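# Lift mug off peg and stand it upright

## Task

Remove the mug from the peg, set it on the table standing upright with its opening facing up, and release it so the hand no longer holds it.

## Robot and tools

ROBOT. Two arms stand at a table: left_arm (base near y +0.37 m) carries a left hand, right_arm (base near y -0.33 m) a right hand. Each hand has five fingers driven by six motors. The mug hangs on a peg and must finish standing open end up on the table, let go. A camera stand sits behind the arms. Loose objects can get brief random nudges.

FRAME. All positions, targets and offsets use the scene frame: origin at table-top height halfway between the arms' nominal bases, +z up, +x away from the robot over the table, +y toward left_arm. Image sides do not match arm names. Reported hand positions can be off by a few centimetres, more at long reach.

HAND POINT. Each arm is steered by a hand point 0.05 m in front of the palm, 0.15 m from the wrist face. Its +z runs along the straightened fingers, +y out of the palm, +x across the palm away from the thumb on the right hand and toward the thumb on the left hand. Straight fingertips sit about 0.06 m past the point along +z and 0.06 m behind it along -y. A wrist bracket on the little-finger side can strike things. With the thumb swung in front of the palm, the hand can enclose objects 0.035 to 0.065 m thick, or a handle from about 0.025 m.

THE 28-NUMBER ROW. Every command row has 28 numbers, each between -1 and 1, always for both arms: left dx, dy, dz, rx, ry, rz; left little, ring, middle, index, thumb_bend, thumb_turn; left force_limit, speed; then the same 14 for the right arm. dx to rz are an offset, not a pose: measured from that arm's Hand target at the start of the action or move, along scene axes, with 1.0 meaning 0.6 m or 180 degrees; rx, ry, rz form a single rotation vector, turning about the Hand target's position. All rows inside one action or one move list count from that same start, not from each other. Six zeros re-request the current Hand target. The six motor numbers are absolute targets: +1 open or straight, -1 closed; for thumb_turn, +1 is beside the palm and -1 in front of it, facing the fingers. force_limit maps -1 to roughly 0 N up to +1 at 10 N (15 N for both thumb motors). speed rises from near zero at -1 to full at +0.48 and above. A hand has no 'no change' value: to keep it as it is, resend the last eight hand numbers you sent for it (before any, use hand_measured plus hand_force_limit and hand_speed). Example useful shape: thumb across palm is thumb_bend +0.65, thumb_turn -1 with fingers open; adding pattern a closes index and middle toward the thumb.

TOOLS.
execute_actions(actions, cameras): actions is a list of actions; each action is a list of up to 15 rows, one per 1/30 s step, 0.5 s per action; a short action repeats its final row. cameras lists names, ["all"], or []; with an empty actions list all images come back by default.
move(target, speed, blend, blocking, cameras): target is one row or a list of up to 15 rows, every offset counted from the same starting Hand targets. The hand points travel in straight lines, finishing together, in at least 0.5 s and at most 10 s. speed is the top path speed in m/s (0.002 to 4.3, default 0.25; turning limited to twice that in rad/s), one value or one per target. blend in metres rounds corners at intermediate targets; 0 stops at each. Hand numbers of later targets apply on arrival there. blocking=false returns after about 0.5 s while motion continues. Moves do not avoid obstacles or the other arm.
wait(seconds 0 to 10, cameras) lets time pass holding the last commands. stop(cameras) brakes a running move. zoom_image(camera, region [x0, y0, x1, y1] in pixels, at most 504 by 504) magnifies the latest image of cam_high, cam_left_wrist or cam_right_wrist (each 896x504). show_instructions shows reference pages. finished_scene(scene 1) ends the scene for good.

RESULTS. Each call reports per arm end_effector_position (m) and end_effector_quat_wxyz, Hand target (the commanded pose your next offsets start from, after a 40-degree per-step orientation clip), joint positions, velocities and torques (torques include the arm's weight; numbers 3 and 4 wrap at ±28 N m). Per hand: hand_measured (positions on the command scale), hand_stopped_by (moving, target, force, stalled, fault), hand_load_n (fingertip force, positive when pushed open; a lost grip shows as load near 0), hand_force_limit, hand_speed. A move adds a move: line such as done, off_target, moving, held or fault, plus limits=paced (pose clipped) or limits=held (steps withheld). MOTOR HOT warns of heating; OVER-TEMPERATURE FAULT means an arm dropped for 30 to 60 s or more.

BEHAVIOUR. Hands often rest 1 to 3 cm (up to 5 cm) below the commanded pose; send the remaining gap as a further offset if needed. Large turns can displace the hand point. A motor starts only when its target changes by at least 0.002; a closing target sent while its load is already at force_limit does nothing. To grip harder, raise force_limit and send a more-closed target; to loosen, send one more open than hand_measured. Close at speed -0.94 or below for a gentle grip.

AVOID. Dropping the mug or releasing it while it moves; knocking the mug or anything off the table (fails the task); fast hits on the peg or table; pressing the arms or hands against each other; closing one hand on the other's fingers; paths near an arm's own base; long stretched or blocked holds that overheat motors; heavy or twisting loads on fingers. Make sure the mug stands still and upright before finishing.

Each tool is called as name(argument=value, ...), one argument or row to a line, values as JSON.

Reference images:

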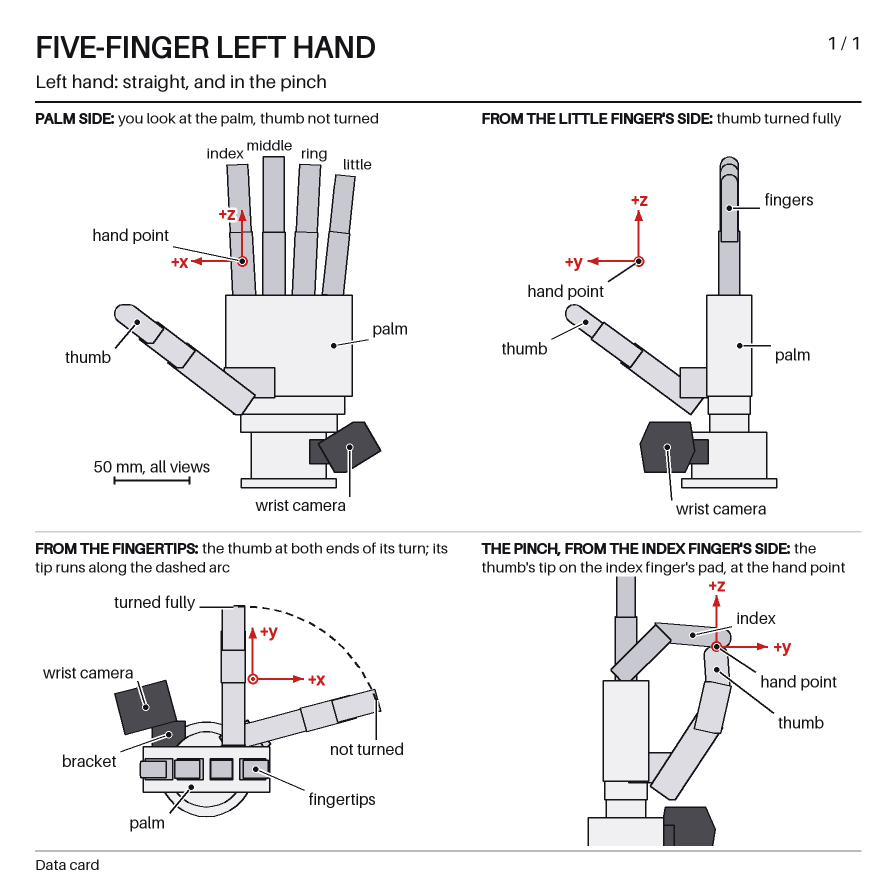

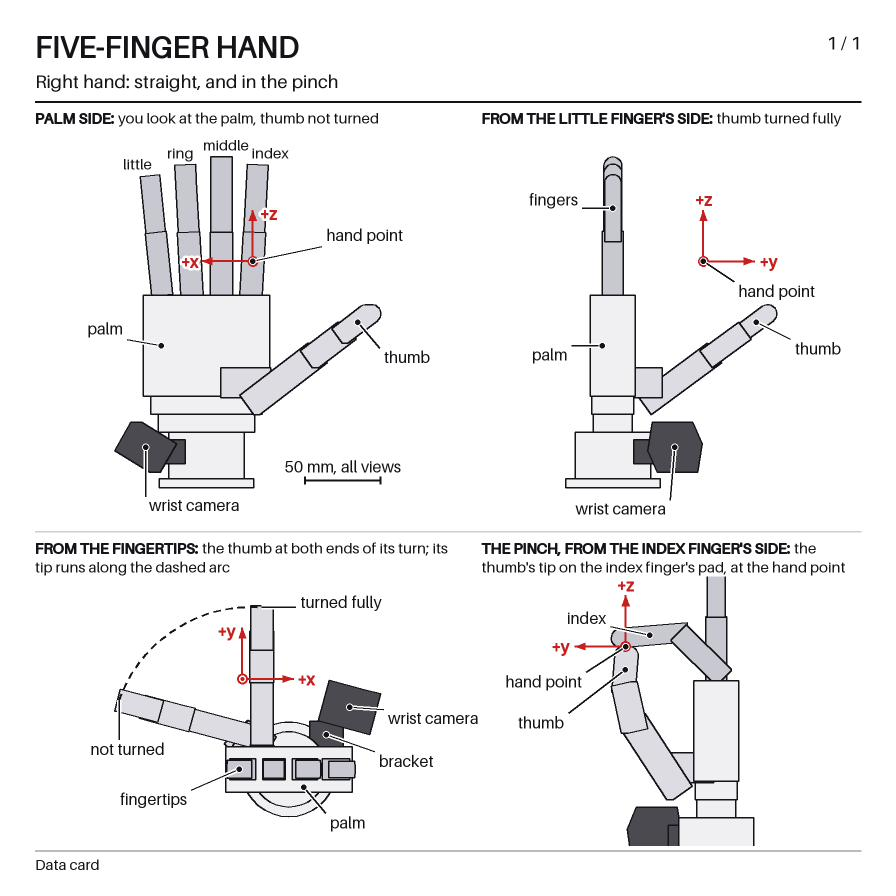

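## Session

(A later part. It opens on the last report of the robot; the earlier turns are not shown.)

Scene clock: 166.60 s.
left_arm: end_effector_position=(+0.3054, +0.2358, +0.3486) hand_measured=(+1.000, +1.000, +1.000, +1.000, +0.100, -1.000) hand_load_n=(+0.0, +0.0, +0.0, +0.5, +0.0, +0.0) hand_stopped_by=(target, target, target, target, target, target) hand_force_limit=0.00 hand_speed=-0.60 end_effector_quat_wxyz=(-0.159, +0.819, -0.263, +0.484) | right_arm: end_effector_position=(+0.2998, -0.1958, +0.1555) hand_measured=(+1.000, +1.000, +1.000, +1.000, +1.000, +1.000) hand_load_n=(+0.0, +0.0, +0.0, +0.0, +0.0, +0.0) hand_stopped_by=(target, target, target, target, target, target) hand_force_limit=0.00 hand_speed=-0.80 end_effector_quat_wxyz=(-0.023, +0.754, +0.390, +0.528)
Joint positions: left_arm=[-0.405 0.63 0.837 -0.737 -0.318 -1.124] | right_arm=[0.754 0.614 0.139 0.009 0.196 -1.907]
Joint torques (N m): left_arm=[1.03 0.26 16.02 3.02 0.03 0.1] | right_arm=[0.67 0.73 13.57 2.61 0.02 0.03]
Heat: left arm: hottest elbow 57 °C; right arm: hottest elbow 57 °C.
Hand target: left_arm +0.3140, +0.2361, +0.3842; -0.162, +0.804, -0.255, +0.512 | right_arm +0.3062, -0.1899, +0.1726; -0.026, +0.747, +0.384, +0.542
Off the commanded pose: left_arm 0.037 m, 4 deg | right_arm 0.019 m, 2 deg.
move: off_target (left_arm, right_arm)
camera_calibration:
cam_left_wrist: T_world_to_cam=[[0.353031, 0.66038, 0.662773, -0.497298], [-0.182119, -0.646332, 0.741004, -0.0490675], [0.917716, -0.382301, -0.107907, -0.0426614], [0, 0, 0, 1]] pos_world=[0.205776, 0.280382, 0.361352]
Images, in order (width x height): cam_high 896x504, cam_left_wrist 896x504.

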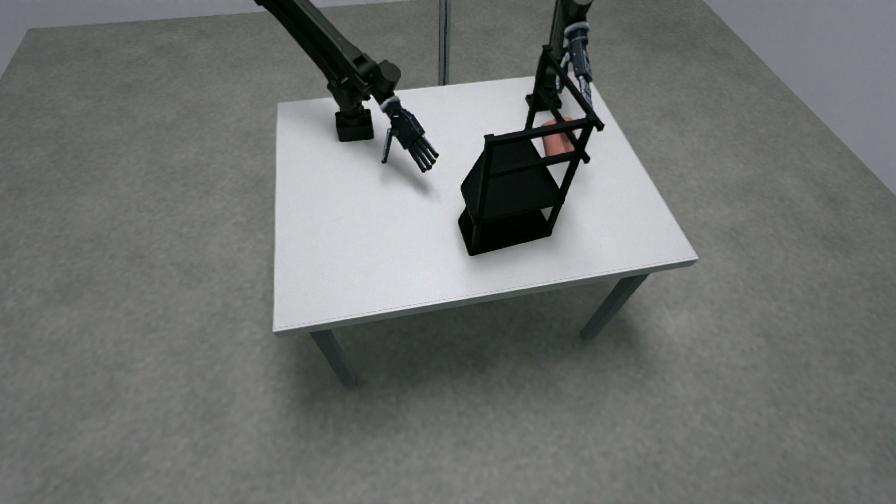

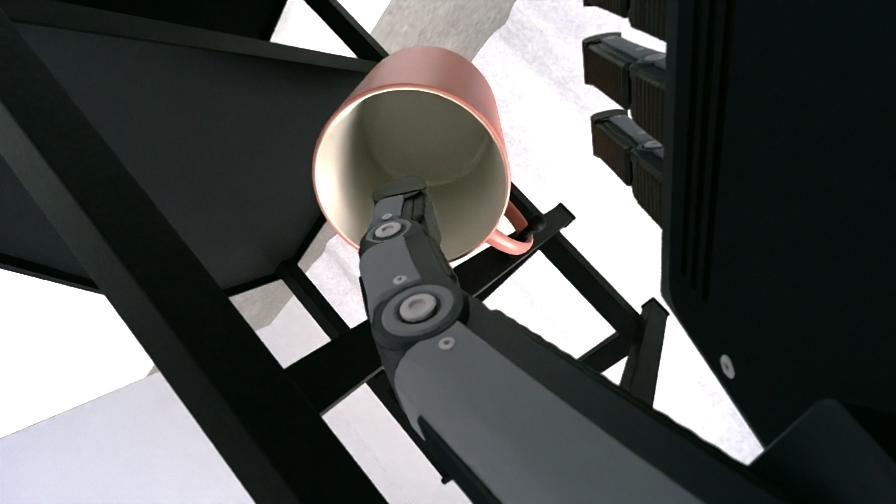

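move(
  target=[0.1175, -0.0255, -0.030, 0, -0.022, 0, 1, 1, 1, 1, 0.1, -1, 0, -0.6, 0, 0, 0, 0, 0, 0, 1, 1, 1, 1, 1, 1, 0, -0.8],
  speed=0.1,
  cameras=["cam_left_wrist", "cam_high"],
)

Scene clock: 179.00 s.
left_arm: end_effector_position=(+0.3771, +0.2191, +0.3472) hand_measured=(+1.000, +1.000, +1.000, +1.000, +0.100, -1.000) hand_load_n=(+0.0, +0.0, +0.0, +0.0, +0.0, +0.0) hand_stopped_by=(target, target, target, target, target, target) hand_force_limit=0.00 hand_speed=-0.60 end_effector_quat_wxyz=(-0.166, +0.796, -0.254, +0.523) | right_arm: end_effector_position=(+0.2998, -0.1958, +0.1555) hand_measured=(+1.000, +1.000, +1.000, +1.000, +1.000, +1.000) hand_load_n=(+0.0, +0.0, +0.0, +0.0, +0.0, +0.0) hand_stopped_by=(target, target, target, target, target, target) hand_force_limit=0.00 hand_speed=-0.80 end_effector_quat_wxyz=(-0.023, +0.754, +0.390, +0.528)
Joint positions: left_arm=[-0.375 0.807 0.837 -0.459 -0.299 -1.089] | right_arm=[0.754 0.614 0.139 0.009 0.196 -1.907]
Joint torques (N m): left_arm=[1.32 -2.08 13.68 3.04 0.04 0.08] | right_arm=[0.67 0.73 13.56 2.59 0.01 0.04]
Heat: left arm: hottest elbow 60 °C; right arm: hottest elbow 57 °C.
Hand target: left_arm +0.3845, +0.2208, +0.3663; -0.170, +0.786, -0.249, +0.540 | right_arm +0.3062, -0.1899, +0.1726; -0.026, +0.747, +0.384, +0.542
Off the commanded pose: left_arm 0.020 m, 2 deg | right_arm 0.019 m, 2 deg.
move: off_target (left_arm, right_arm)
camera_calibration:
cam_left_wrist: T_world_to_cam=[[0.291696, 0.667341, 0.685251, -0.496845], [-0.251288, -0.637778, 0.728076, -0.0170268], [0.922913, -0.384572, -0.0183422, -0.147554], [0, 0, 0, 1]] pos_world=[0.276829, 0.26396, 0.350154]
Images, in order (width x height): cam_high 896x504, cam_left_wrist 896x504.

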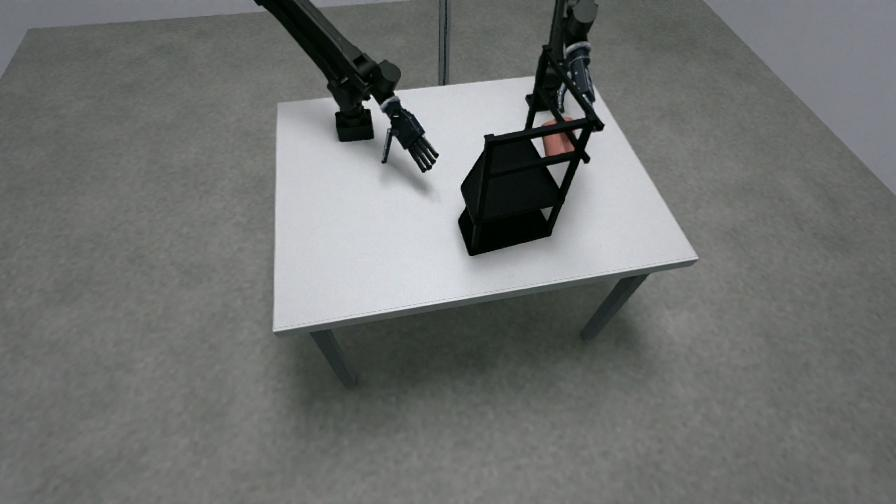

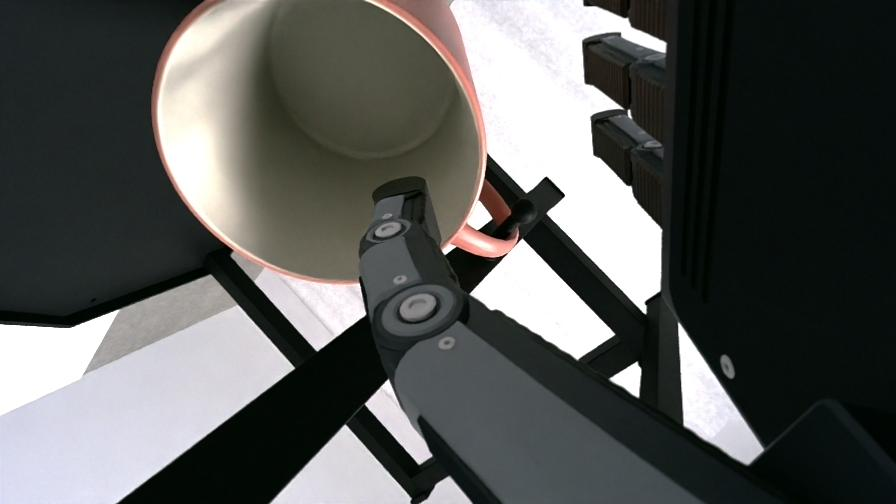

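zoom_image(
  camera="cam_left_wrist",
  region=[130, 0, 600, 300],
)

Scaled by 1.072 from the camera's 896x504 image, which has a finer 1280x720 frame.

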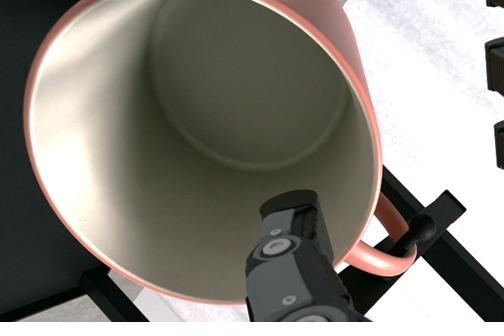

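move(
  target=[0.0148, -0.0155, -0.0457, 0, 0, 0, 1, 1, 1, 1, 0.1, -1, 0, -0.6, 0, 0, 0, 0, 0, 0, 1, 1, 1, 1, 1, 1, 0, -0.8],
  speed=0.08,
  cameras=["cam_left_wrist"],
)

Scene clock: 223.33 s.
left_arm: end_effector_position=(+0.3917, +0.2162, +0.3364) hand_measured=(+1.000, +1.000, +1.000, +1.000, +0.100, -1.000) hand_load_n=(+0.0, +0.0, +0.0, +0.0, +0.0, +0.0) hand_stopped_by=(target, target, target, target, target, target) hand_force_limit=0.00 hand_speed=-0.60 end_effector_quat_wxyz=(-0.171, +0.791, -0.247, +0.532) | right_arm: end_effector_position=(+0.2998, -0.1958, +0.1555) hand_measured=(+1.000, +1.000, +1.000, +1.000, +1.000, +1.000) hand_load_n=(+0.0, +0.0, +0.0, +0.0, +0.0, +0.0) hand_stopped_by=(target, target, target, target, target, target) hand_force_limit=0.00 hand_speed=-0.80 end_effector_quat_wxyz=(-0.023, +0.754, +0.390, +0.528)
Joint positions: left_arm=[-0.376 0.844 0.81 -0.371 -0.312 -1.089] | right_arm=[0.754 0.614 0.139 0.009 0.196 -1.907]
Joint torques (N m): left_arm=[-0.38 -2.73 11.37 3.08 -0.23 -0.03] | right_arm=[0.62 0.85 13.55 2.59 0.02 0.03]
Heat: left arm: hottest elbow 62 °C; right arm: hottest elbow 58 °C.
Hand target: left_arm +0.3934, +0.2115, +0.3387; -0.170, +0.786, -0.249, +0.539 | right_arm +0.3062, -0.1899, +0.1726; -0.026, +0.747, +0.384, +0.542
Off the commanded pose: left_arm 0.006 m, 1 deg | right_arm 0.019 m, 2 deg.
move: off_target (right_arm)
camera_calibration:
cam_left_wrist: T_world_to_cam=[[0.268288, 0.671762, 0.690476, -0.485333], [-0.262266, -0.638747, 0.723339, -0.001191], [0.926951, -0.375151, 0.00481227, -0.173764], [0, 0, 0, 1]] pos_world=[0.290968, 0.26008, 0.336808]
Images, in order (width x height): cam_left_wrist 896x504.

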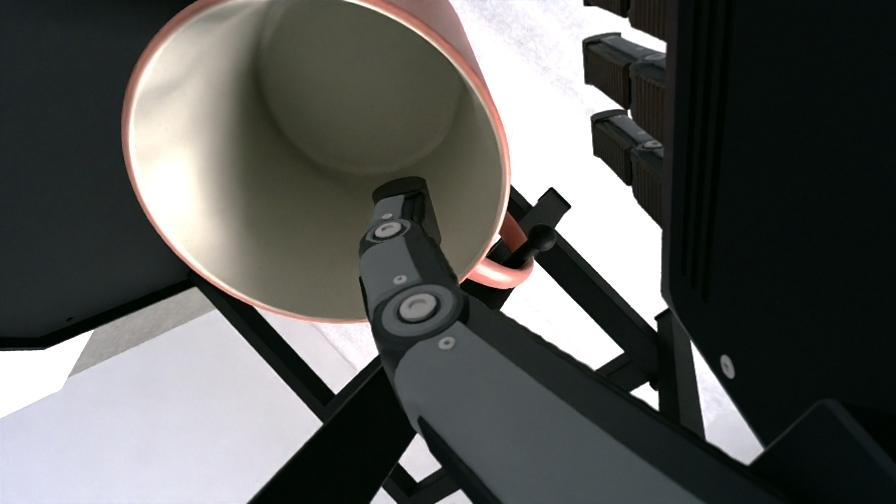

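move(
  target=[0.013, -0.0167, -0.057, 0, 0, 0, 1, 1, 1, 1, 0.1, -1, 0, -0.6, 0, 0, 0, 0, 0, 0, 1, 1, 1, 1, 1, 1, 0, -0.8],
  speed=0.08,
  cameras=["cam_left_wrist"],
)

Scene clock: 228.33 s.
left_arm: end_effector_position=(+0.3996, +0.2063, +0.3021) hand_measured=(+1.000, +1.000, +1.000, +1.000, +0.100, -1.000) hand_load_n=(+0.0, +0.0, +0.0, +0.0, +0.0, -0.5) hand_stopped_by=(target, target, target, target, target, target) hand_force_limit=0.00 hand_speed=-0.60 end_effector_quat_wxyz=(-0.173, +0.790, -0.251, +0.532) | right_arm: end_effector_position=(+0.2998, -0.1958, +0.1555) hand_measured=(+1.000, +1.000, +1.000, +1.000, +1.000, +1.000) hand_load_n=(+0.0, +0.0, +0.0, +0.0, +0.0, +0.0) hand_stopped_by=(target, target, target, target, target, target) hand_force_limit=0.00 hand_speed=-0.80 end_effector_quat_wxyz=(-0.023, +0.754, +0.390, +0.528)
Joint positions: left_arm=[-0.4 0.888 0.743 -0.262 -0.334 -1.089] | right_arm=[0.754 0.614 0.139 0.009 0.196 -1.907]
Joint torques (N m): left_arm=[-0.5 -2.43 11.03 3.17 -0.24 -0.11] | right_arm=[0.62 0.73 13.56 2.61 0.02 0.04]
Heat: left arm: hottest elbow 61 °C; right arm: hottest elbow 58 °C.
Hand target: left_arm +0.4012, +0.2015, +0.3046; -0.170, +0.786, -0.249, +0.540 | right_arm +0.3062, -0.1899, +0.1726; -0.026, +0.747, +0.384, +0.542
Off the commanded pose: left_arm 0.006 m, 1 deg | right_arm 0.019 m, 2 deg.
move: off_target (right_arm)
camera_calibration:
cam_left_wrist: T_world_to_cam=[[0.270227, 0.66454, 0.69668, -0.458273], [-0.265242, -0.644217, 0.717378, 0.0235015], [0.92554, -0.378644, 0.0021793, -0.182484], [0, 0, 0, 1]] pos_world=[0.298968, 0.250585, 0.302808]
Images, in order (width x height): cam_left_wrist 896x504.

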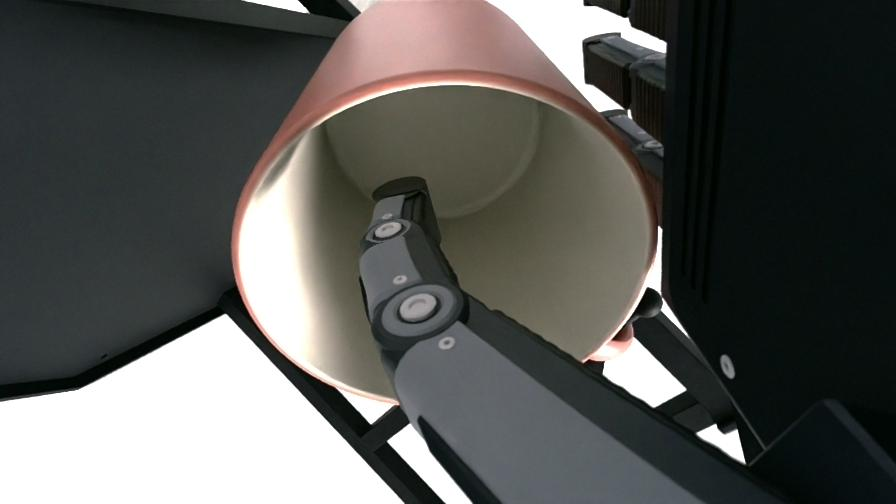

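move(
  target=[0, 0, 0, 0, 0, 0, 1, 1, 1, 1, -1, -1, 0.1, -0.9, 0, 0, 0, 0, 0, 0, 1, 1, 1, 1, 1, 1, 0, -0.8],
  cameras=["cam_left_wrist"],
)

Scene clock: 237.80 s.
left_arm: end_effector_position=(+0.3996, +0.2063, +0.3021) hand_measured=(+1.000, +1.000, +1.000, +1.000, -0.606, -1.000) hand_load_n=(+0.0, +0.0, +0.0, +0.0, +0.0, +0.0) hand_stopped_by=(target, target, target, target, moving, target) hand_force_limit=0.10 hand_speed=-0.90 end_effector_quat_wxyz=(-0.173, +0.790, -0.251, +0.532) | right_arm: end_effector_position=(+0.2998, -0.1958, +0.1555) hand_measured=(+1.000, +1.000, +1.000, +1.000, +1.000, +1.000) hand_load_n=(+0.0, +0.0, +0.0, +0.0, +0.0, +0.0) hand_stopped_by=(target, target, target, target, target, target) hand_force_limit=0.00 hand_speed=-0.80 end_effector_quat_wxyz=(-0.023, +0.754, +0.390, +0.528)
Joint positions: left_arm=[-0.4 0.888 0.743 -0.262 -0.334 -1.089] | right_arm=[0.754 0.614 0.139 0.009 0.196 -1.907]
Joint torques (N m): left_arm=[-0.67 -2.67 11.1 3.14 -0.25 -0.08] | right_arm=[0.62 0.79 13.55 2.61 0.02 0.04]
Heat: left arm: hottest elbow 59 °C; right arm: hottest elbow 58 °C.
Hand target: left_arm +0.4012, +0.2014, +0.3045; -0.170, +0.786, -0.249, +0.539 | right_arm +0.3062, -0.1899, +0.1726; -0.026, +0.747, +0.384, +0.542
Off the commanded pose: left_arm 0.006 m, 1 deg | right_arm 0.019 m, 2 deg.
move: moving (left_arm; no rest 5 s after the path's end), off_target (right_arm)
camera_calibration:
cam_left_wrist: T_world_to_cam=[[0.270227, 0.66454, 0.69668, -0.458273], [-0.265242, -0.644217, 0.717378, 0.0235015], [0.92554, -0.378644, 0.0021793, -0.182484], [0, 0, 0, 1]] pos_world=[0.298968, 0.250585, 0.302808]
Images, in order (width x height): cam_left_wrist 896x504.

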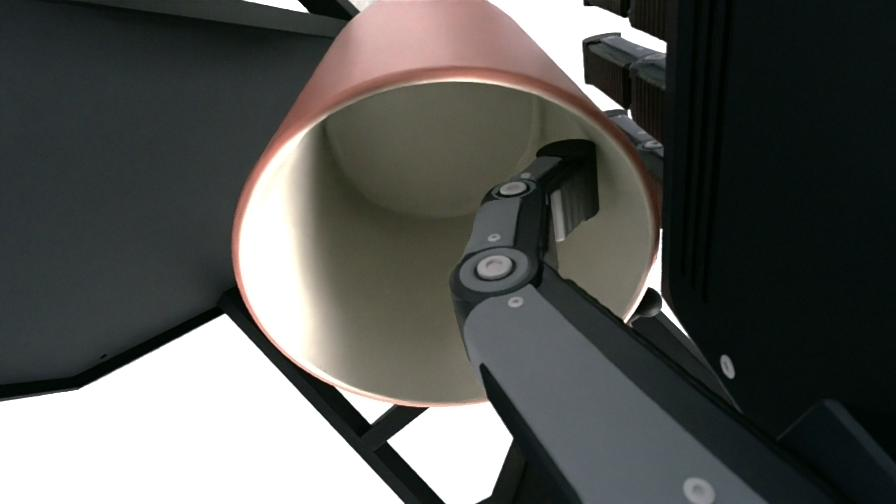

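wait(
  seconds=2,
  cameras=["cam_left_wrist"],
)

Scene clock: 240.07 s.
left_arm: end_effector_position=(+0.3999, +0.2065, +0.3027) hand_measured=(+1.000, +1.000, +1.000, +1.000, -0.846, -1.000) hand_load_n=(+0.0, +0.0, +0.0, +0.0, +7.5, +1.0) hand_stopped_by=(target, target, target, target, force, target) hand_force_limit=0.10 hand_speed=-0.90 end_effector_quat_wxyz=(-0.174, +0.790, -0.250, +0.533) | right_arm: end_effector_position=(+0.2998, -0.1958, +0.1555) hand_measured=(+1.000, +1.000, +1.000, +1.000, +1.000, +1.000) hand_load_n=(+0.0, +0.0, +0.0, +0.0, +0.0, +0.0) hand_stopped_by=(target, target, target, target, target, target) hand_force_limit=0.00 hand_speed=-0.80 end_effector_quat_wxyz=(-0.023, +0.754, +0.390, +0.528)
Joint positions: left_arm=[-0.4 0.888 0.743 -0.26 -0.335 -1.089] | right_arm=[0.754 0.614 0.139 0.009 0.196 -1.907]
Joint torques (N m): left_arm=[-0.5 -2.43 11.21 2.97 -0.15 -0.11] | right_arm=[0.67 0.79 13.56 2.59 0.02 0.04]
Heat: left arm: hottest elbow 59 °C; right arm: hottest elbow 58 °C.
Hand target: left_arm +0.4012, +0.2014, +0.3045; -0.170, +0.786, -0.249, +0.539 | right_arm +0.3062, -0.1899, +0.1726; -0.026, +0.747, +0.384, +0.542
Off the commanded pose: left_arm 0.006 m, 1 deg | right_arm 0.019 m, 2 deg.
wait: 2.00 s; at rest by 1.53 s
camera_calibration:
cam_left_wrist: T_world_to_cam=[[0.267991, 0.665006, 0.697099, -0.458144], [-0.266228, -0.644274, 0.716961, 0.0238004], [0.925907, -0.377727, 0.00438378, -0.183773], [0, 0, 0, 1]] pos_world=[0.299272, 0.250586, 0.303114]
Images, in order (width x height): cam_left_wrist 896x504.

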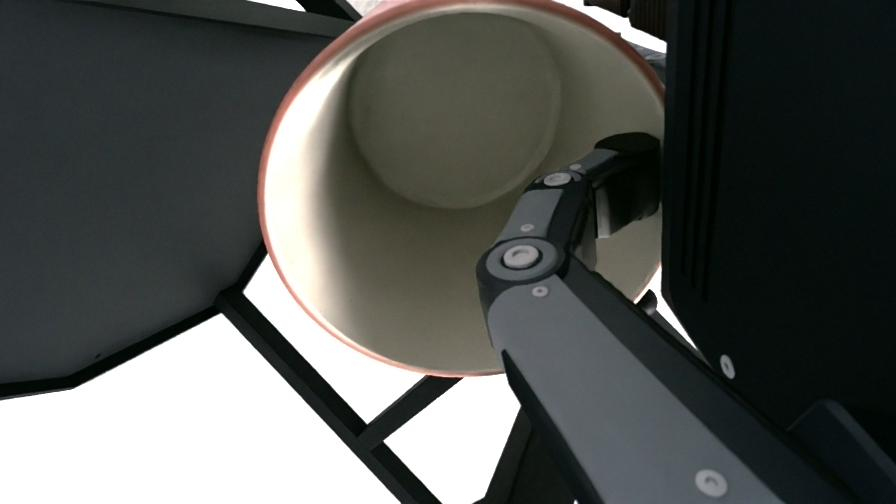

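move(
  target=[0, 0, 0, 0, 0, 0, 1, 1, 1, 1, -0.98, -1, 0.5, -0.94, 0, 0, 0, 0, 0, 0, 1, 1, 1, 1, 1, 1, 0, -0.8],
  cameras=[],
)

move(
  target=[0, 0, 0, 0, 0, 0, 0.1, 0.1, 1, 1, -0.98, -1, -0.65, -0.85, 0, 0, 0, 0, 0, 0, 1, 1, 1, 1, 1, 1, 0, -0.8],
  cameras=["cam_left_wrist"],
)

Scene clock: 243.40 s.
left_arm: end_effector_position=(+0.3999, +0.2065, +0.3027) hand_measured=(+1.000, +1.000, +1.000, +1.000, -0.854, -1.000) hand_load_n=(+0.0, +0.0, +0.0, +0.0, +10.5, +1.5) hand_stopped_by=(target, target, target, target, force, target) hand_force_limit=0.50 hand_speed=-0.94 end_effector_quat_wxyz=(-0.174, +0.790, -0.250, +0.533) | right_arm: end_effector_position=(+0.2998, -0.1958, +0.1555) hand_measured=(+1.000, +1.000, +1.000, +1.000, +1.000, +1.000) hand_load_n=(+0.0, +0.0, +0.0, +0.0, +0.0, +0.0) hand_stopped_by=(target, target, target, target, target, target) hand_force_limit=0.00 hand_speed=-0.80 end_effector_quat_wxyz=(-0.023, +0.754, +0.390, +0.528)
Joint positions: left_arm=[-0.4 0.888 0.743 -0.26 -0.335 -1.089] | right_arm=[0.754 0.614 0.139 0.009 0.196 -1.907]
Joint torques (N m): left_arm=[-0.32 -2.73 11.06 2.89 -0.16 -0.07] | right_arm=[0.67 0.73 13.55 2.61 0.02 0.03]
Heat: left arm: hottest elbow 58 °C; right arm: hottest elbow 59 °C.
Hand target: left_arm +0.4012, +0.2014, +0.3045; -0.170, +0.786, -0.249, +0.539 | right_arm +0.3062, -0.1899, +0.1726; -0.026, +0.747, +0.384, +0.542
Off the commanded pose: left_arm 0.006 m, 1 deg | right_arm 0.019 m, 2 deg.
move: off_target (right_arm)
No camera images: "cameras" was empty.

Scene clock: 245.83 s.
left_arm: end_effector_position=(+0.4002, +0.2067, +0.3032) hand_measured=(+0.100, +0.766, +1.000, +1.000, -0.854, -1.000) hand_load_n=(+0.0, +2.0, +0.0, +0.0, +13.5, +3.0) hand_stopped_by=(target, force, target, target, force, target) hand_force_limit=-0.65 hand_speed=-0.85 end_effector_quat_wxyz=(-0.174, +0.789, -0.249, +0.534) | right_arm: end_effector_position=(+0.2998, -0.1958, +0.1555) hand_measured=(+1.000, +1.000, +1.000, +1.000, +1.000, +1.000) hand_load_n=(+0.0, +0.0, +0.0, +0.0, +0.0, +0.0) hand_stopped_by=(target, target, target, target, target, target) hand_force_limit=0.00 hand_speed=-0.80 end_effector_quat_wxyz=(-0.023, +0.754, +0.390, +0.528)
Joint positions: left_arm=[-0.4 0.888 0.743 -0.258 -0.337 -1.089] | right_arm=[0.754 0.614 0.139 0.009 0.196 -1.907]
Joint torques (N m): left_arm=[-0.67 -2.14 11.04 2.84 -0.12 -0.11] | right_arm=[0.62 0.67 13.56 2.61 0.02 0.04]
Heat: left arm: hottest elbow 58 °C; right arm: hottest elbow 59 °C.
Hand target: left_arm +0.4012, +0.2015, +0.3046; -0.170, +0.786, -0.249, +0.540 | right_arm +0.3062, -0.1899, +0.1726; -0.026, +0.747, +0.384, +0.542
Off the commanded pose: left_arm 0.006 m, 1 deg | right_arm 0.019 m, 2 deg.
move: off_target (right_arm)
camera_calibration:
cam_left_wrist: T_world_to_cam=[[0.265483, 0.665809, 0.697293, -0.457988], [-0.266657, -0.644324, 0.716757, 0.023905], [0.926506, -0.376225, 0.00648614, -0.185118], [0, 0, 0, 1]] pos_world=[0.299475, 0.250689, 0.303418]
Images, in order (width x height): cam_left_wrist 896x504.

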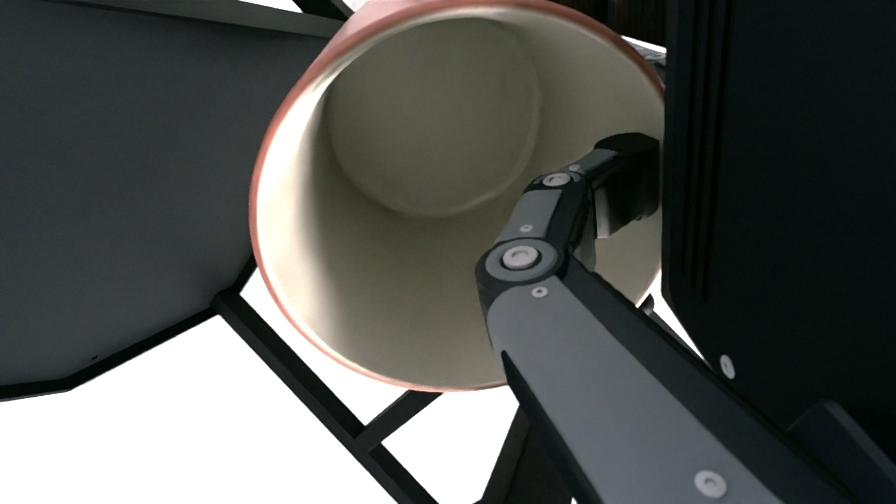

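move(
  target=[-0.005, 0.04, 0.025, 0, 0, 0, 0.1, 0.1, 1, 1, -0.98, -1, -0.65, -0.85, 0, 0, 0, 0, 0, 0, 1, 1, 1, 1, 1, 1, 0, -0.8],
  speed=0.06,
  cameras=["cam_left_wrist", "cam_high"],
)

Scene clock: 249.20 s.
left_arm: end_effector_position=(+0.3977, +0.2184, +0.3059) hand_measured=(+0.100, +0.766, +1.000, +1.000, -0.854, -1.000) hand_load_n=(+0.0, +1.5, +0.0, +0.0, +14.0, +2.0) hand_stopped_by=(target, force, target, target, force, target) hand_force_limit=-0.65 hand_speed=-0.85 end_effector_quat_wxyz=(-0.164, +0.791, -0.254, +0.533) | right_arm: end_effector_position=(+0.2998, -0.1958, +0.1555) hand_measured=(+1.000, +1.000, +1.000, +1.000, +1.000, +1.000) hand_load_n=(+0.0, +0.0, +0.0, -0.5, +0.0, +0.0) hand_stopped_by=(target, target, target, target, target, target) hand_force_limit=0.00 hand_speed=-0.80 end_effector_quat_wxyz=(-0.023, +0.754, +0.390, +0.528)
Joint positions: left_arm=[-0.347 0.869 0.743 -0.278 -0.266 -1.073] | right_arm=[0.754 0.614 0.139 0.009 0.196 -1.907]
Joint torques (N m): left_arm=[1.49 -3.6 12.78 1.76 -0.11 0.02] | right_arm=[0.62 0.73 13.55 2.59 0.02 0.04]
Heat: left arm: hottest elbow 57 °C; right arm: hottest elbow 59 °C.
Hand target: left_arm +0.3982, +0.2255, +0.3195; -0.170, +0.786, -0.249, +0.539 | right_arm +0.3062, -0.1899, +0.1726; -0.026, +0.747, +0.384, +0.542
Off the commanded pose: left_arm 0.015 m, 1 deg | right_arm 0.019 m, 2 deg.
move: off_target (left_arm, right_arm)
camera_calibration:
cam_left_wrist: T_world_to_cam=[[0.284303, 0.668808, 0.686926, -0.471984], [-0.271232, -0.631114, 0.726725, 0.0247076], [0.919568, -0.392926, 0.00197427, -0.170589], [0, 0, 0, 1]] pos_world=[0.297756, 0.264231, 0.306599]
Images, in order (width x height): cam_high 896x504, cam_left_wrist 896x504.

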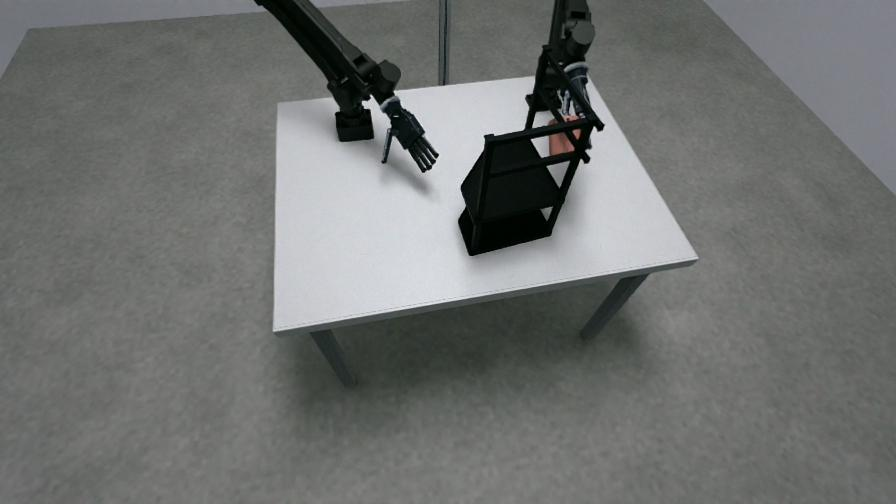

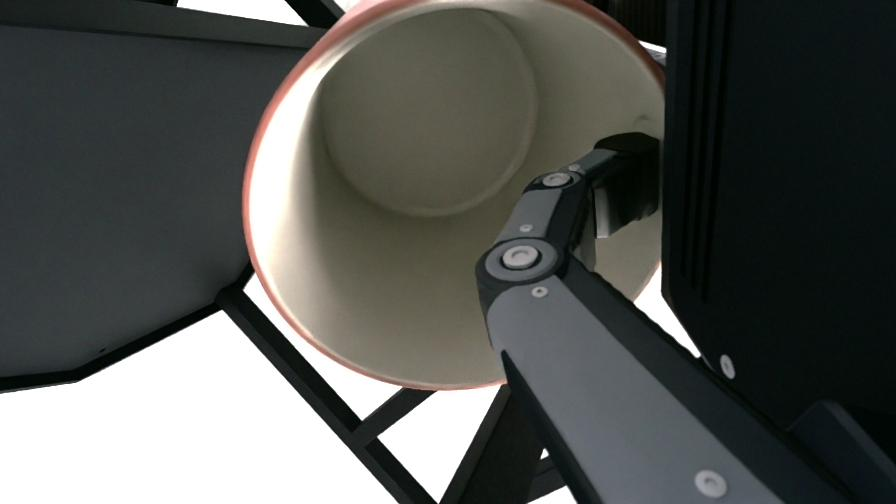

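move(
  target=[-0.005, 0.05, 0.012, 0, 0, 0, 0.1, 0.1, 1, 1, -0.98, -1, -0.65, -0.85, 0, 0, 0, 0, 0, 0, 1, 1, 1, 1, 1, 1, 0, -0.8],
  speed=0.06,
  cameras=["cam_left_wrist", "cam_high"],
)

zoom_image(
  camera="cam_high",
  region=[510, 80, 630, 180],
)

Scene clock: 251.50 s.
left_arm: end_effector_position=(+0.3941, +0.2535, +0.2990) hand_measured=(+0.100, +0.766, +1.000, +1.000, -0.852, -1.000) hand_load_n=(+0.0, +1.5, +0.0, +0.0, +16.5, +1.0) hand_stopped_by=(target, force, target, target, force, target) hand_force_limit=-0.65 hand_speed=-0.85 end_effector_quat_wxyz=(-0.168, +0.799, -0.259, +0.516) | right_arm: end_effector_position=(+0.2998, -0.1958, +0.1555) hand_measured=(+1.000, +1.000, +1.000, +1.000, +1.000, +1.000) hand_load_n=(+0.0, +0.0, +0.0, +0.0, +0.0, +0.0) hand_stopped_by=(target, target, target, target, target, target) hand_force_limit=0.00 hand_speed=-0.80 end_effector_quat_wxyz=(-0.023, +0.754, +0.390, +0.528)
Joint positions: left_arm=[-0.232 0.842 0.736 -0.325 -0.17 -1.02] | right_arm=[0.754 0.614 0.139 0.009 0.196 -1.907]
Joint torques (N m): left_arm=[0.56 -4.31 13.46 2.56 0.1 -0.1] | right_arm=[0.62 0.67 13.56 2.61 0.02 0.04]
Heat: left arm: hottest elbow 57 °C; right arm: hottest elbow 59 °C.
Hand target: left_arm +0.3952, +0.2555, +0.3268; -0.170, +0.786, -0.249, +0.540 | right_arm +0.3062, -0.1899, +0.1726; -0.026, +0.747, +0.384, +0.542
Off the commanded pose: left_arm 0.028 m, 3 deg | right_arm 0.019 m, 2 deg.
move: off_target (left_arm, right_arm)
camera_calibration:
cam_left_wrist: T_world_to_cam=[[0.304145, 0.65872, 0.688174, -0.495378], [-0.241289, -0.645572, 0.724581, 0.0434705], [0.921561, -0.386427, -0.0374057, -0.144155], [0, 0, 0, 1]] pos_world=[0.294003, 0.298673, 0.304016]
Images, in order (width x height): cam_high 896x504, cam_left_wrist 896x504.

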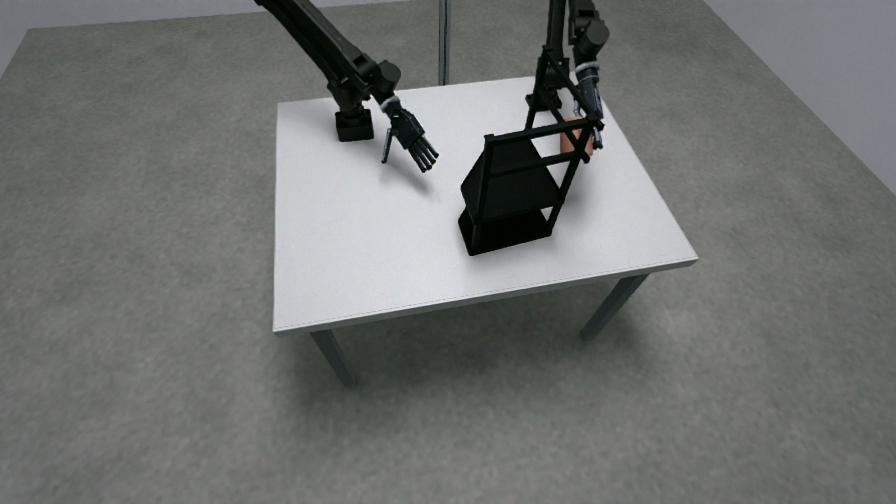

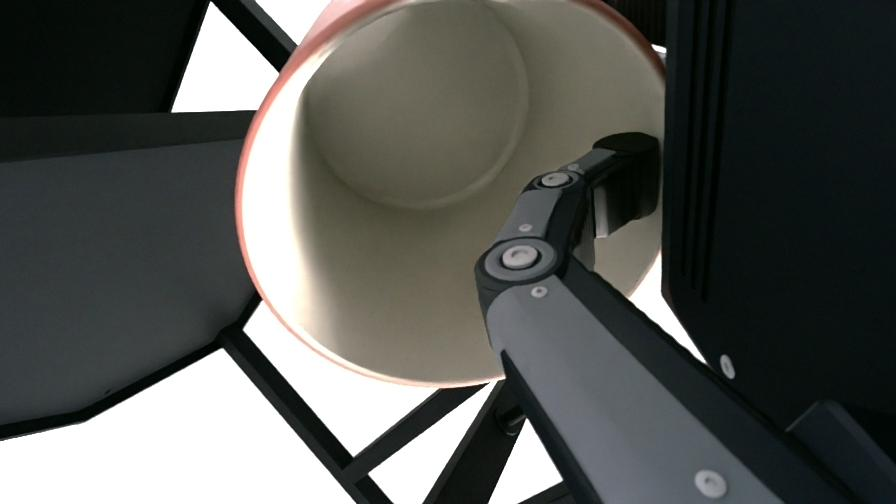

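Scaled by 4.200 from the camera's 896x504 image, which has a finer 1280x720 frame.

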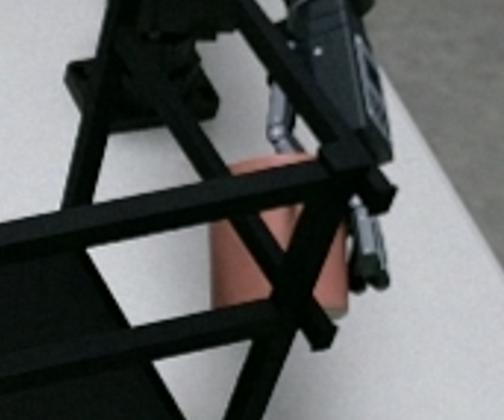

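move(
  target=[
    [0, 0.167, 0.05, 0, 0, 0, 0.1, 0.1, 1, 1, -0.98, -1, -0.65, -0.85, 0, 0, 0, 0, 0, 0, 1, 1, 1, 1, 1, 1, 0, -0.8],
    [-0.03, 0.30, 0.10, 0.03, 0.343, 0, 0.1, 0.1, 1, 1, -0.98, -1, -0.65, -0.85, 0, 0, 0, 0, 0, 0, 1, 1, 1, 1, 1, 1, 0, -0.8],
  ],
  blend=[0.03, 0],
  speed=[0.12, 0.15],
  cameras=["cam_left_wrist", "cam_high"],
)

zoom_image(
  camera="cam_high",
  region=[540, 20, 740, 200],
)

Scene clock: 266.77 s.
left_arm: end_effector_position=(+0.3700, +0.4289, +0.3504) hand_measured=(+0.100, +0.766, +1.000, +1.000, -0.852, -1.000) hand_load_n=(+0.0, +3.5, +0.0, +0.0, +15.0, +2.5) hand_stopped_by=(target, force, target, target, force, target) hand_force_limit=-0.65 hand_speed=-0.85 end_effector_quat_wxyz=(-0.054, +0.943, -0.323, +0.063) | right_arm: end_effector_position=(+0.2998, -0.1958, +0.1555) hand_measured=(+1.000, +1.000, +1.000, +1.000, +1.000, +1.000) hand_load_n=(+0.0, +0.0, +0.0, +0.0, +0.0, +0.0) hand_stopped_by=(target, target, target, target, target, target) hand_force_limit=0.00 hand_speed=-0.80 end_effector_quat_wxyz=(-0.023, +0.754, +0.390, +0.528)
Joint positions: left_arm=[0.235 1.415 1.692 -1.683 -0.016 -0.628] | right_arm=[0.754 0.614 0.139 0.009 0.196 -1.907]
Joint torques (N m): left_arm=[0.79 -8.47 17.11 0.17 0.11 0.03] | right_arm=[0.62 0.73 13.56 2.62 0.02 0.04]
Heat: left arm: hottest elbow 60 °C; right arm: hottest elbow 59 °C.
Hand target: left_arm +0.3772, +0.4355, +0.3867; -0.053, +0.943, -0.325, +0.048 | right_arm +0.3062, -0.1899, +0.1726; -0.026, +0.747, +0.384, +0.542
Off the commanded pose: left_arm 0.038 m, 2 deg | right_arm 0.019 m, 2 deg.
joint sent to its limit (left arm) — joint 4 (wrist pitch), lower limit. The joint targets are off in orientation, not in position.
move: off_target (left_arm, right_arm)
camera_calibration:
cam_left_wrist: T_world_to_cam=[[0.760246, 0.629165, 0.161793, -0.610522], [0.4577, -0.695495, 0.553893, -0.063822], [0.461016, -0.347042, -0.816717, 0.374367], [0, 0, 0, 1]] pos_world=[0.320769, 0.469652, 0.43988]
Images, in order (width x height): cam_high 896x504, cam_left_wrist 896x504.

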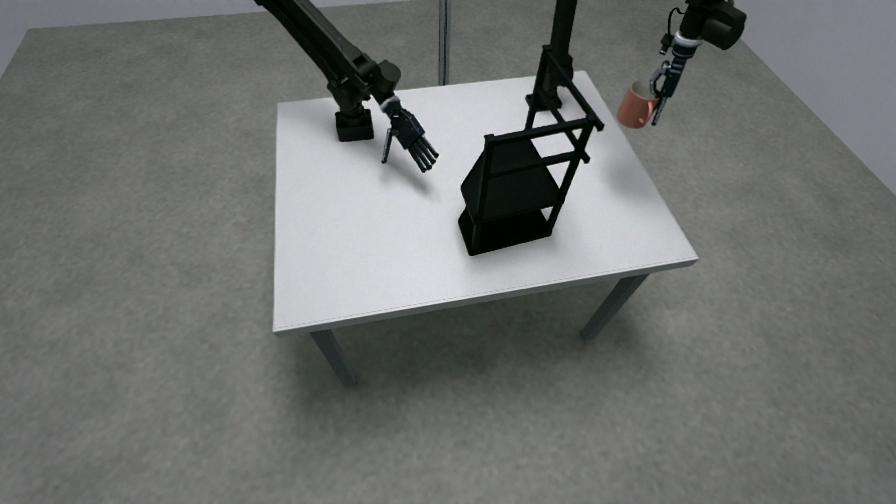

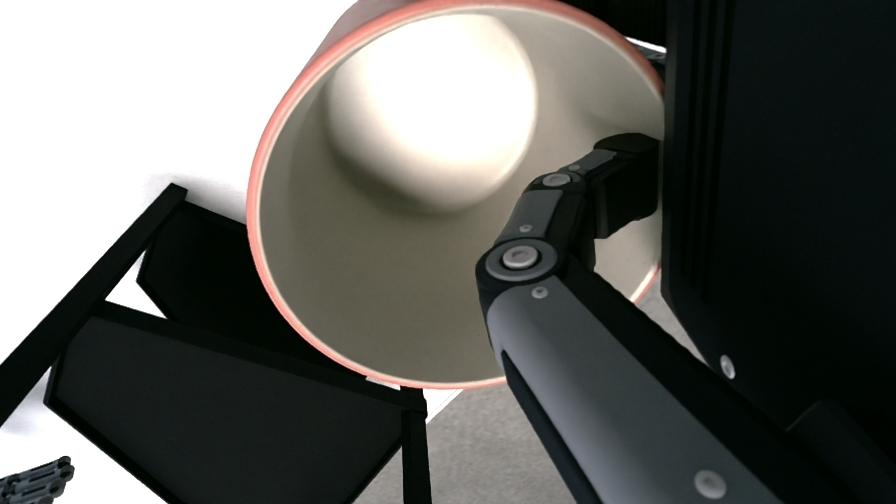

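Scaled by 2.520 from the camera's 896x504 image, which has a finer 1280x720 frame.

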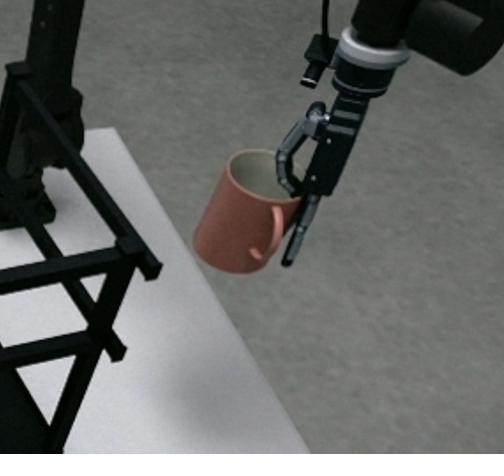

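move(
  target=[-0.017, -0.05, -0.36, 0, 0, 0, 0.1, 0.1, 1, 1, -0.98, -1, -0.65, -0.85, 0, 0, 0, 0, 0, 0, 1, 1, 1, 1, 1, 1, 0, -0.8],
  speed=0.15,
  cameras=["cam_left_wrist", "cam_high"],
)

zoom_image(
  camera="cam_high",
  region=[560, 60, 720, 200],
)

Scene clock: 272.27 s.
left_arm: end_effector_position=(+0.3592, +0.4081, +0.1628) hand_measured=(+0.100, +0.766, +1.000, +1.000, -0.852, -1.000) hand_load_n=(+0.0, +3.5, +0.0, +0.0, +14.0, +2.0) hand_stopped_by=(target, force, target, target, force, target) hand_force_limit=-0.65 hand_speed=-0.85 end_effector_quat_wxyz=(-0.045, +0.943, -0.327, +0.034) | right_arm: end_effector_position=(+0.2998, -0.1958, +0.1555) hand_measured=(+1.000, +1.000, +1.000, +1.000, +1.000, +1.000) hand_load_n=(+0.0, +0.0, +0.0, +0.0, +0.0, +0.0) hand_stopped_by=(target, target, target, target, target, target) hand_force_limit=0.00 hand_speed=-0.80 end_effector_quat_wxyz=(-0.023, +0.754, +0.390, +0.528)
Joint positions: left_arm=[0.183 1.402 1.185 -1.249 -0.041 -0.671] | right_arm=[0.754 0.614 0.139 0.009 0.196 -1.907]
Joint torques (N m): left_arm=[-0.32 -7.82 10.37 1.01 0.06 -0.07] | right_arm=[0.67 0.79 13.55 2.59 0.02 0.04]
Heat: left arm: hottest elbow 60 °C; right arm: hottest elbow 59 °C.
Hand target: left_arm +0.3671, +0.4056, +0.1708; -0.054, +0.943, -0.325, +0.048 | right_arm +0.3062, -0.1899, +0.1726; -0.026, +0.747, +0.384, +0.542
Off the commanded pose: left_arm 0.011 m, 2 deg | right_arm 0.019 m, 2 deg.
move: off_target (left_arm, right_arm)
camera_calibration:
cam_left_wrist: T_world_to_cam=[[0.772822, 0.6236, 0.117769, -0.553937], [0.485652, -0.700595, 0.522789, 0.0277889], [0.40852, -0.346828, -0.844288, 0.242079], [0, 0, 0, 1]] pos_world=[0.315705, 0.448864, 0.255093]
Images, in order (width x height): cam_high 896x504, cam_left_wrist 896x504.

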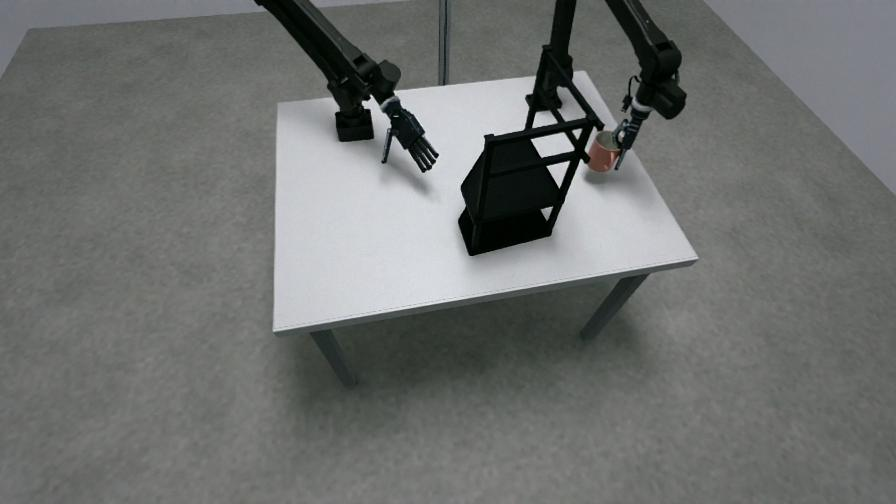

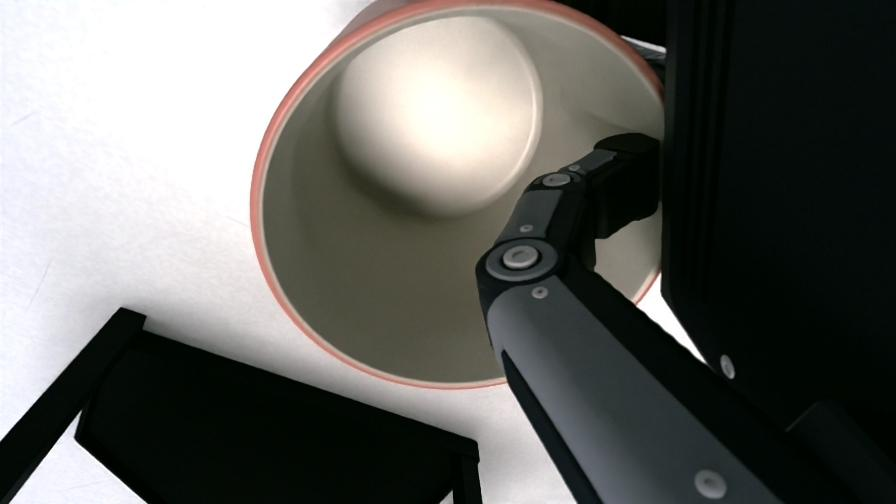

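Scaled by 3.150 from the camera's 896x504 image, which has a finer 1280x720 frame.

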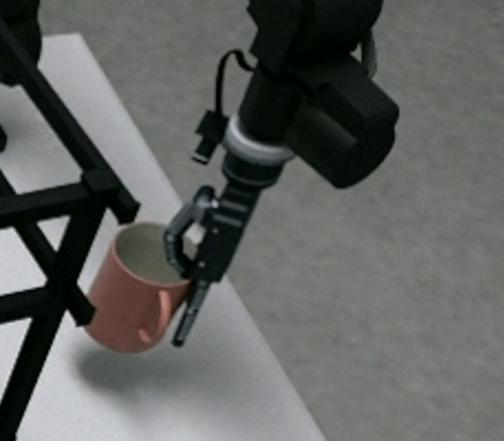

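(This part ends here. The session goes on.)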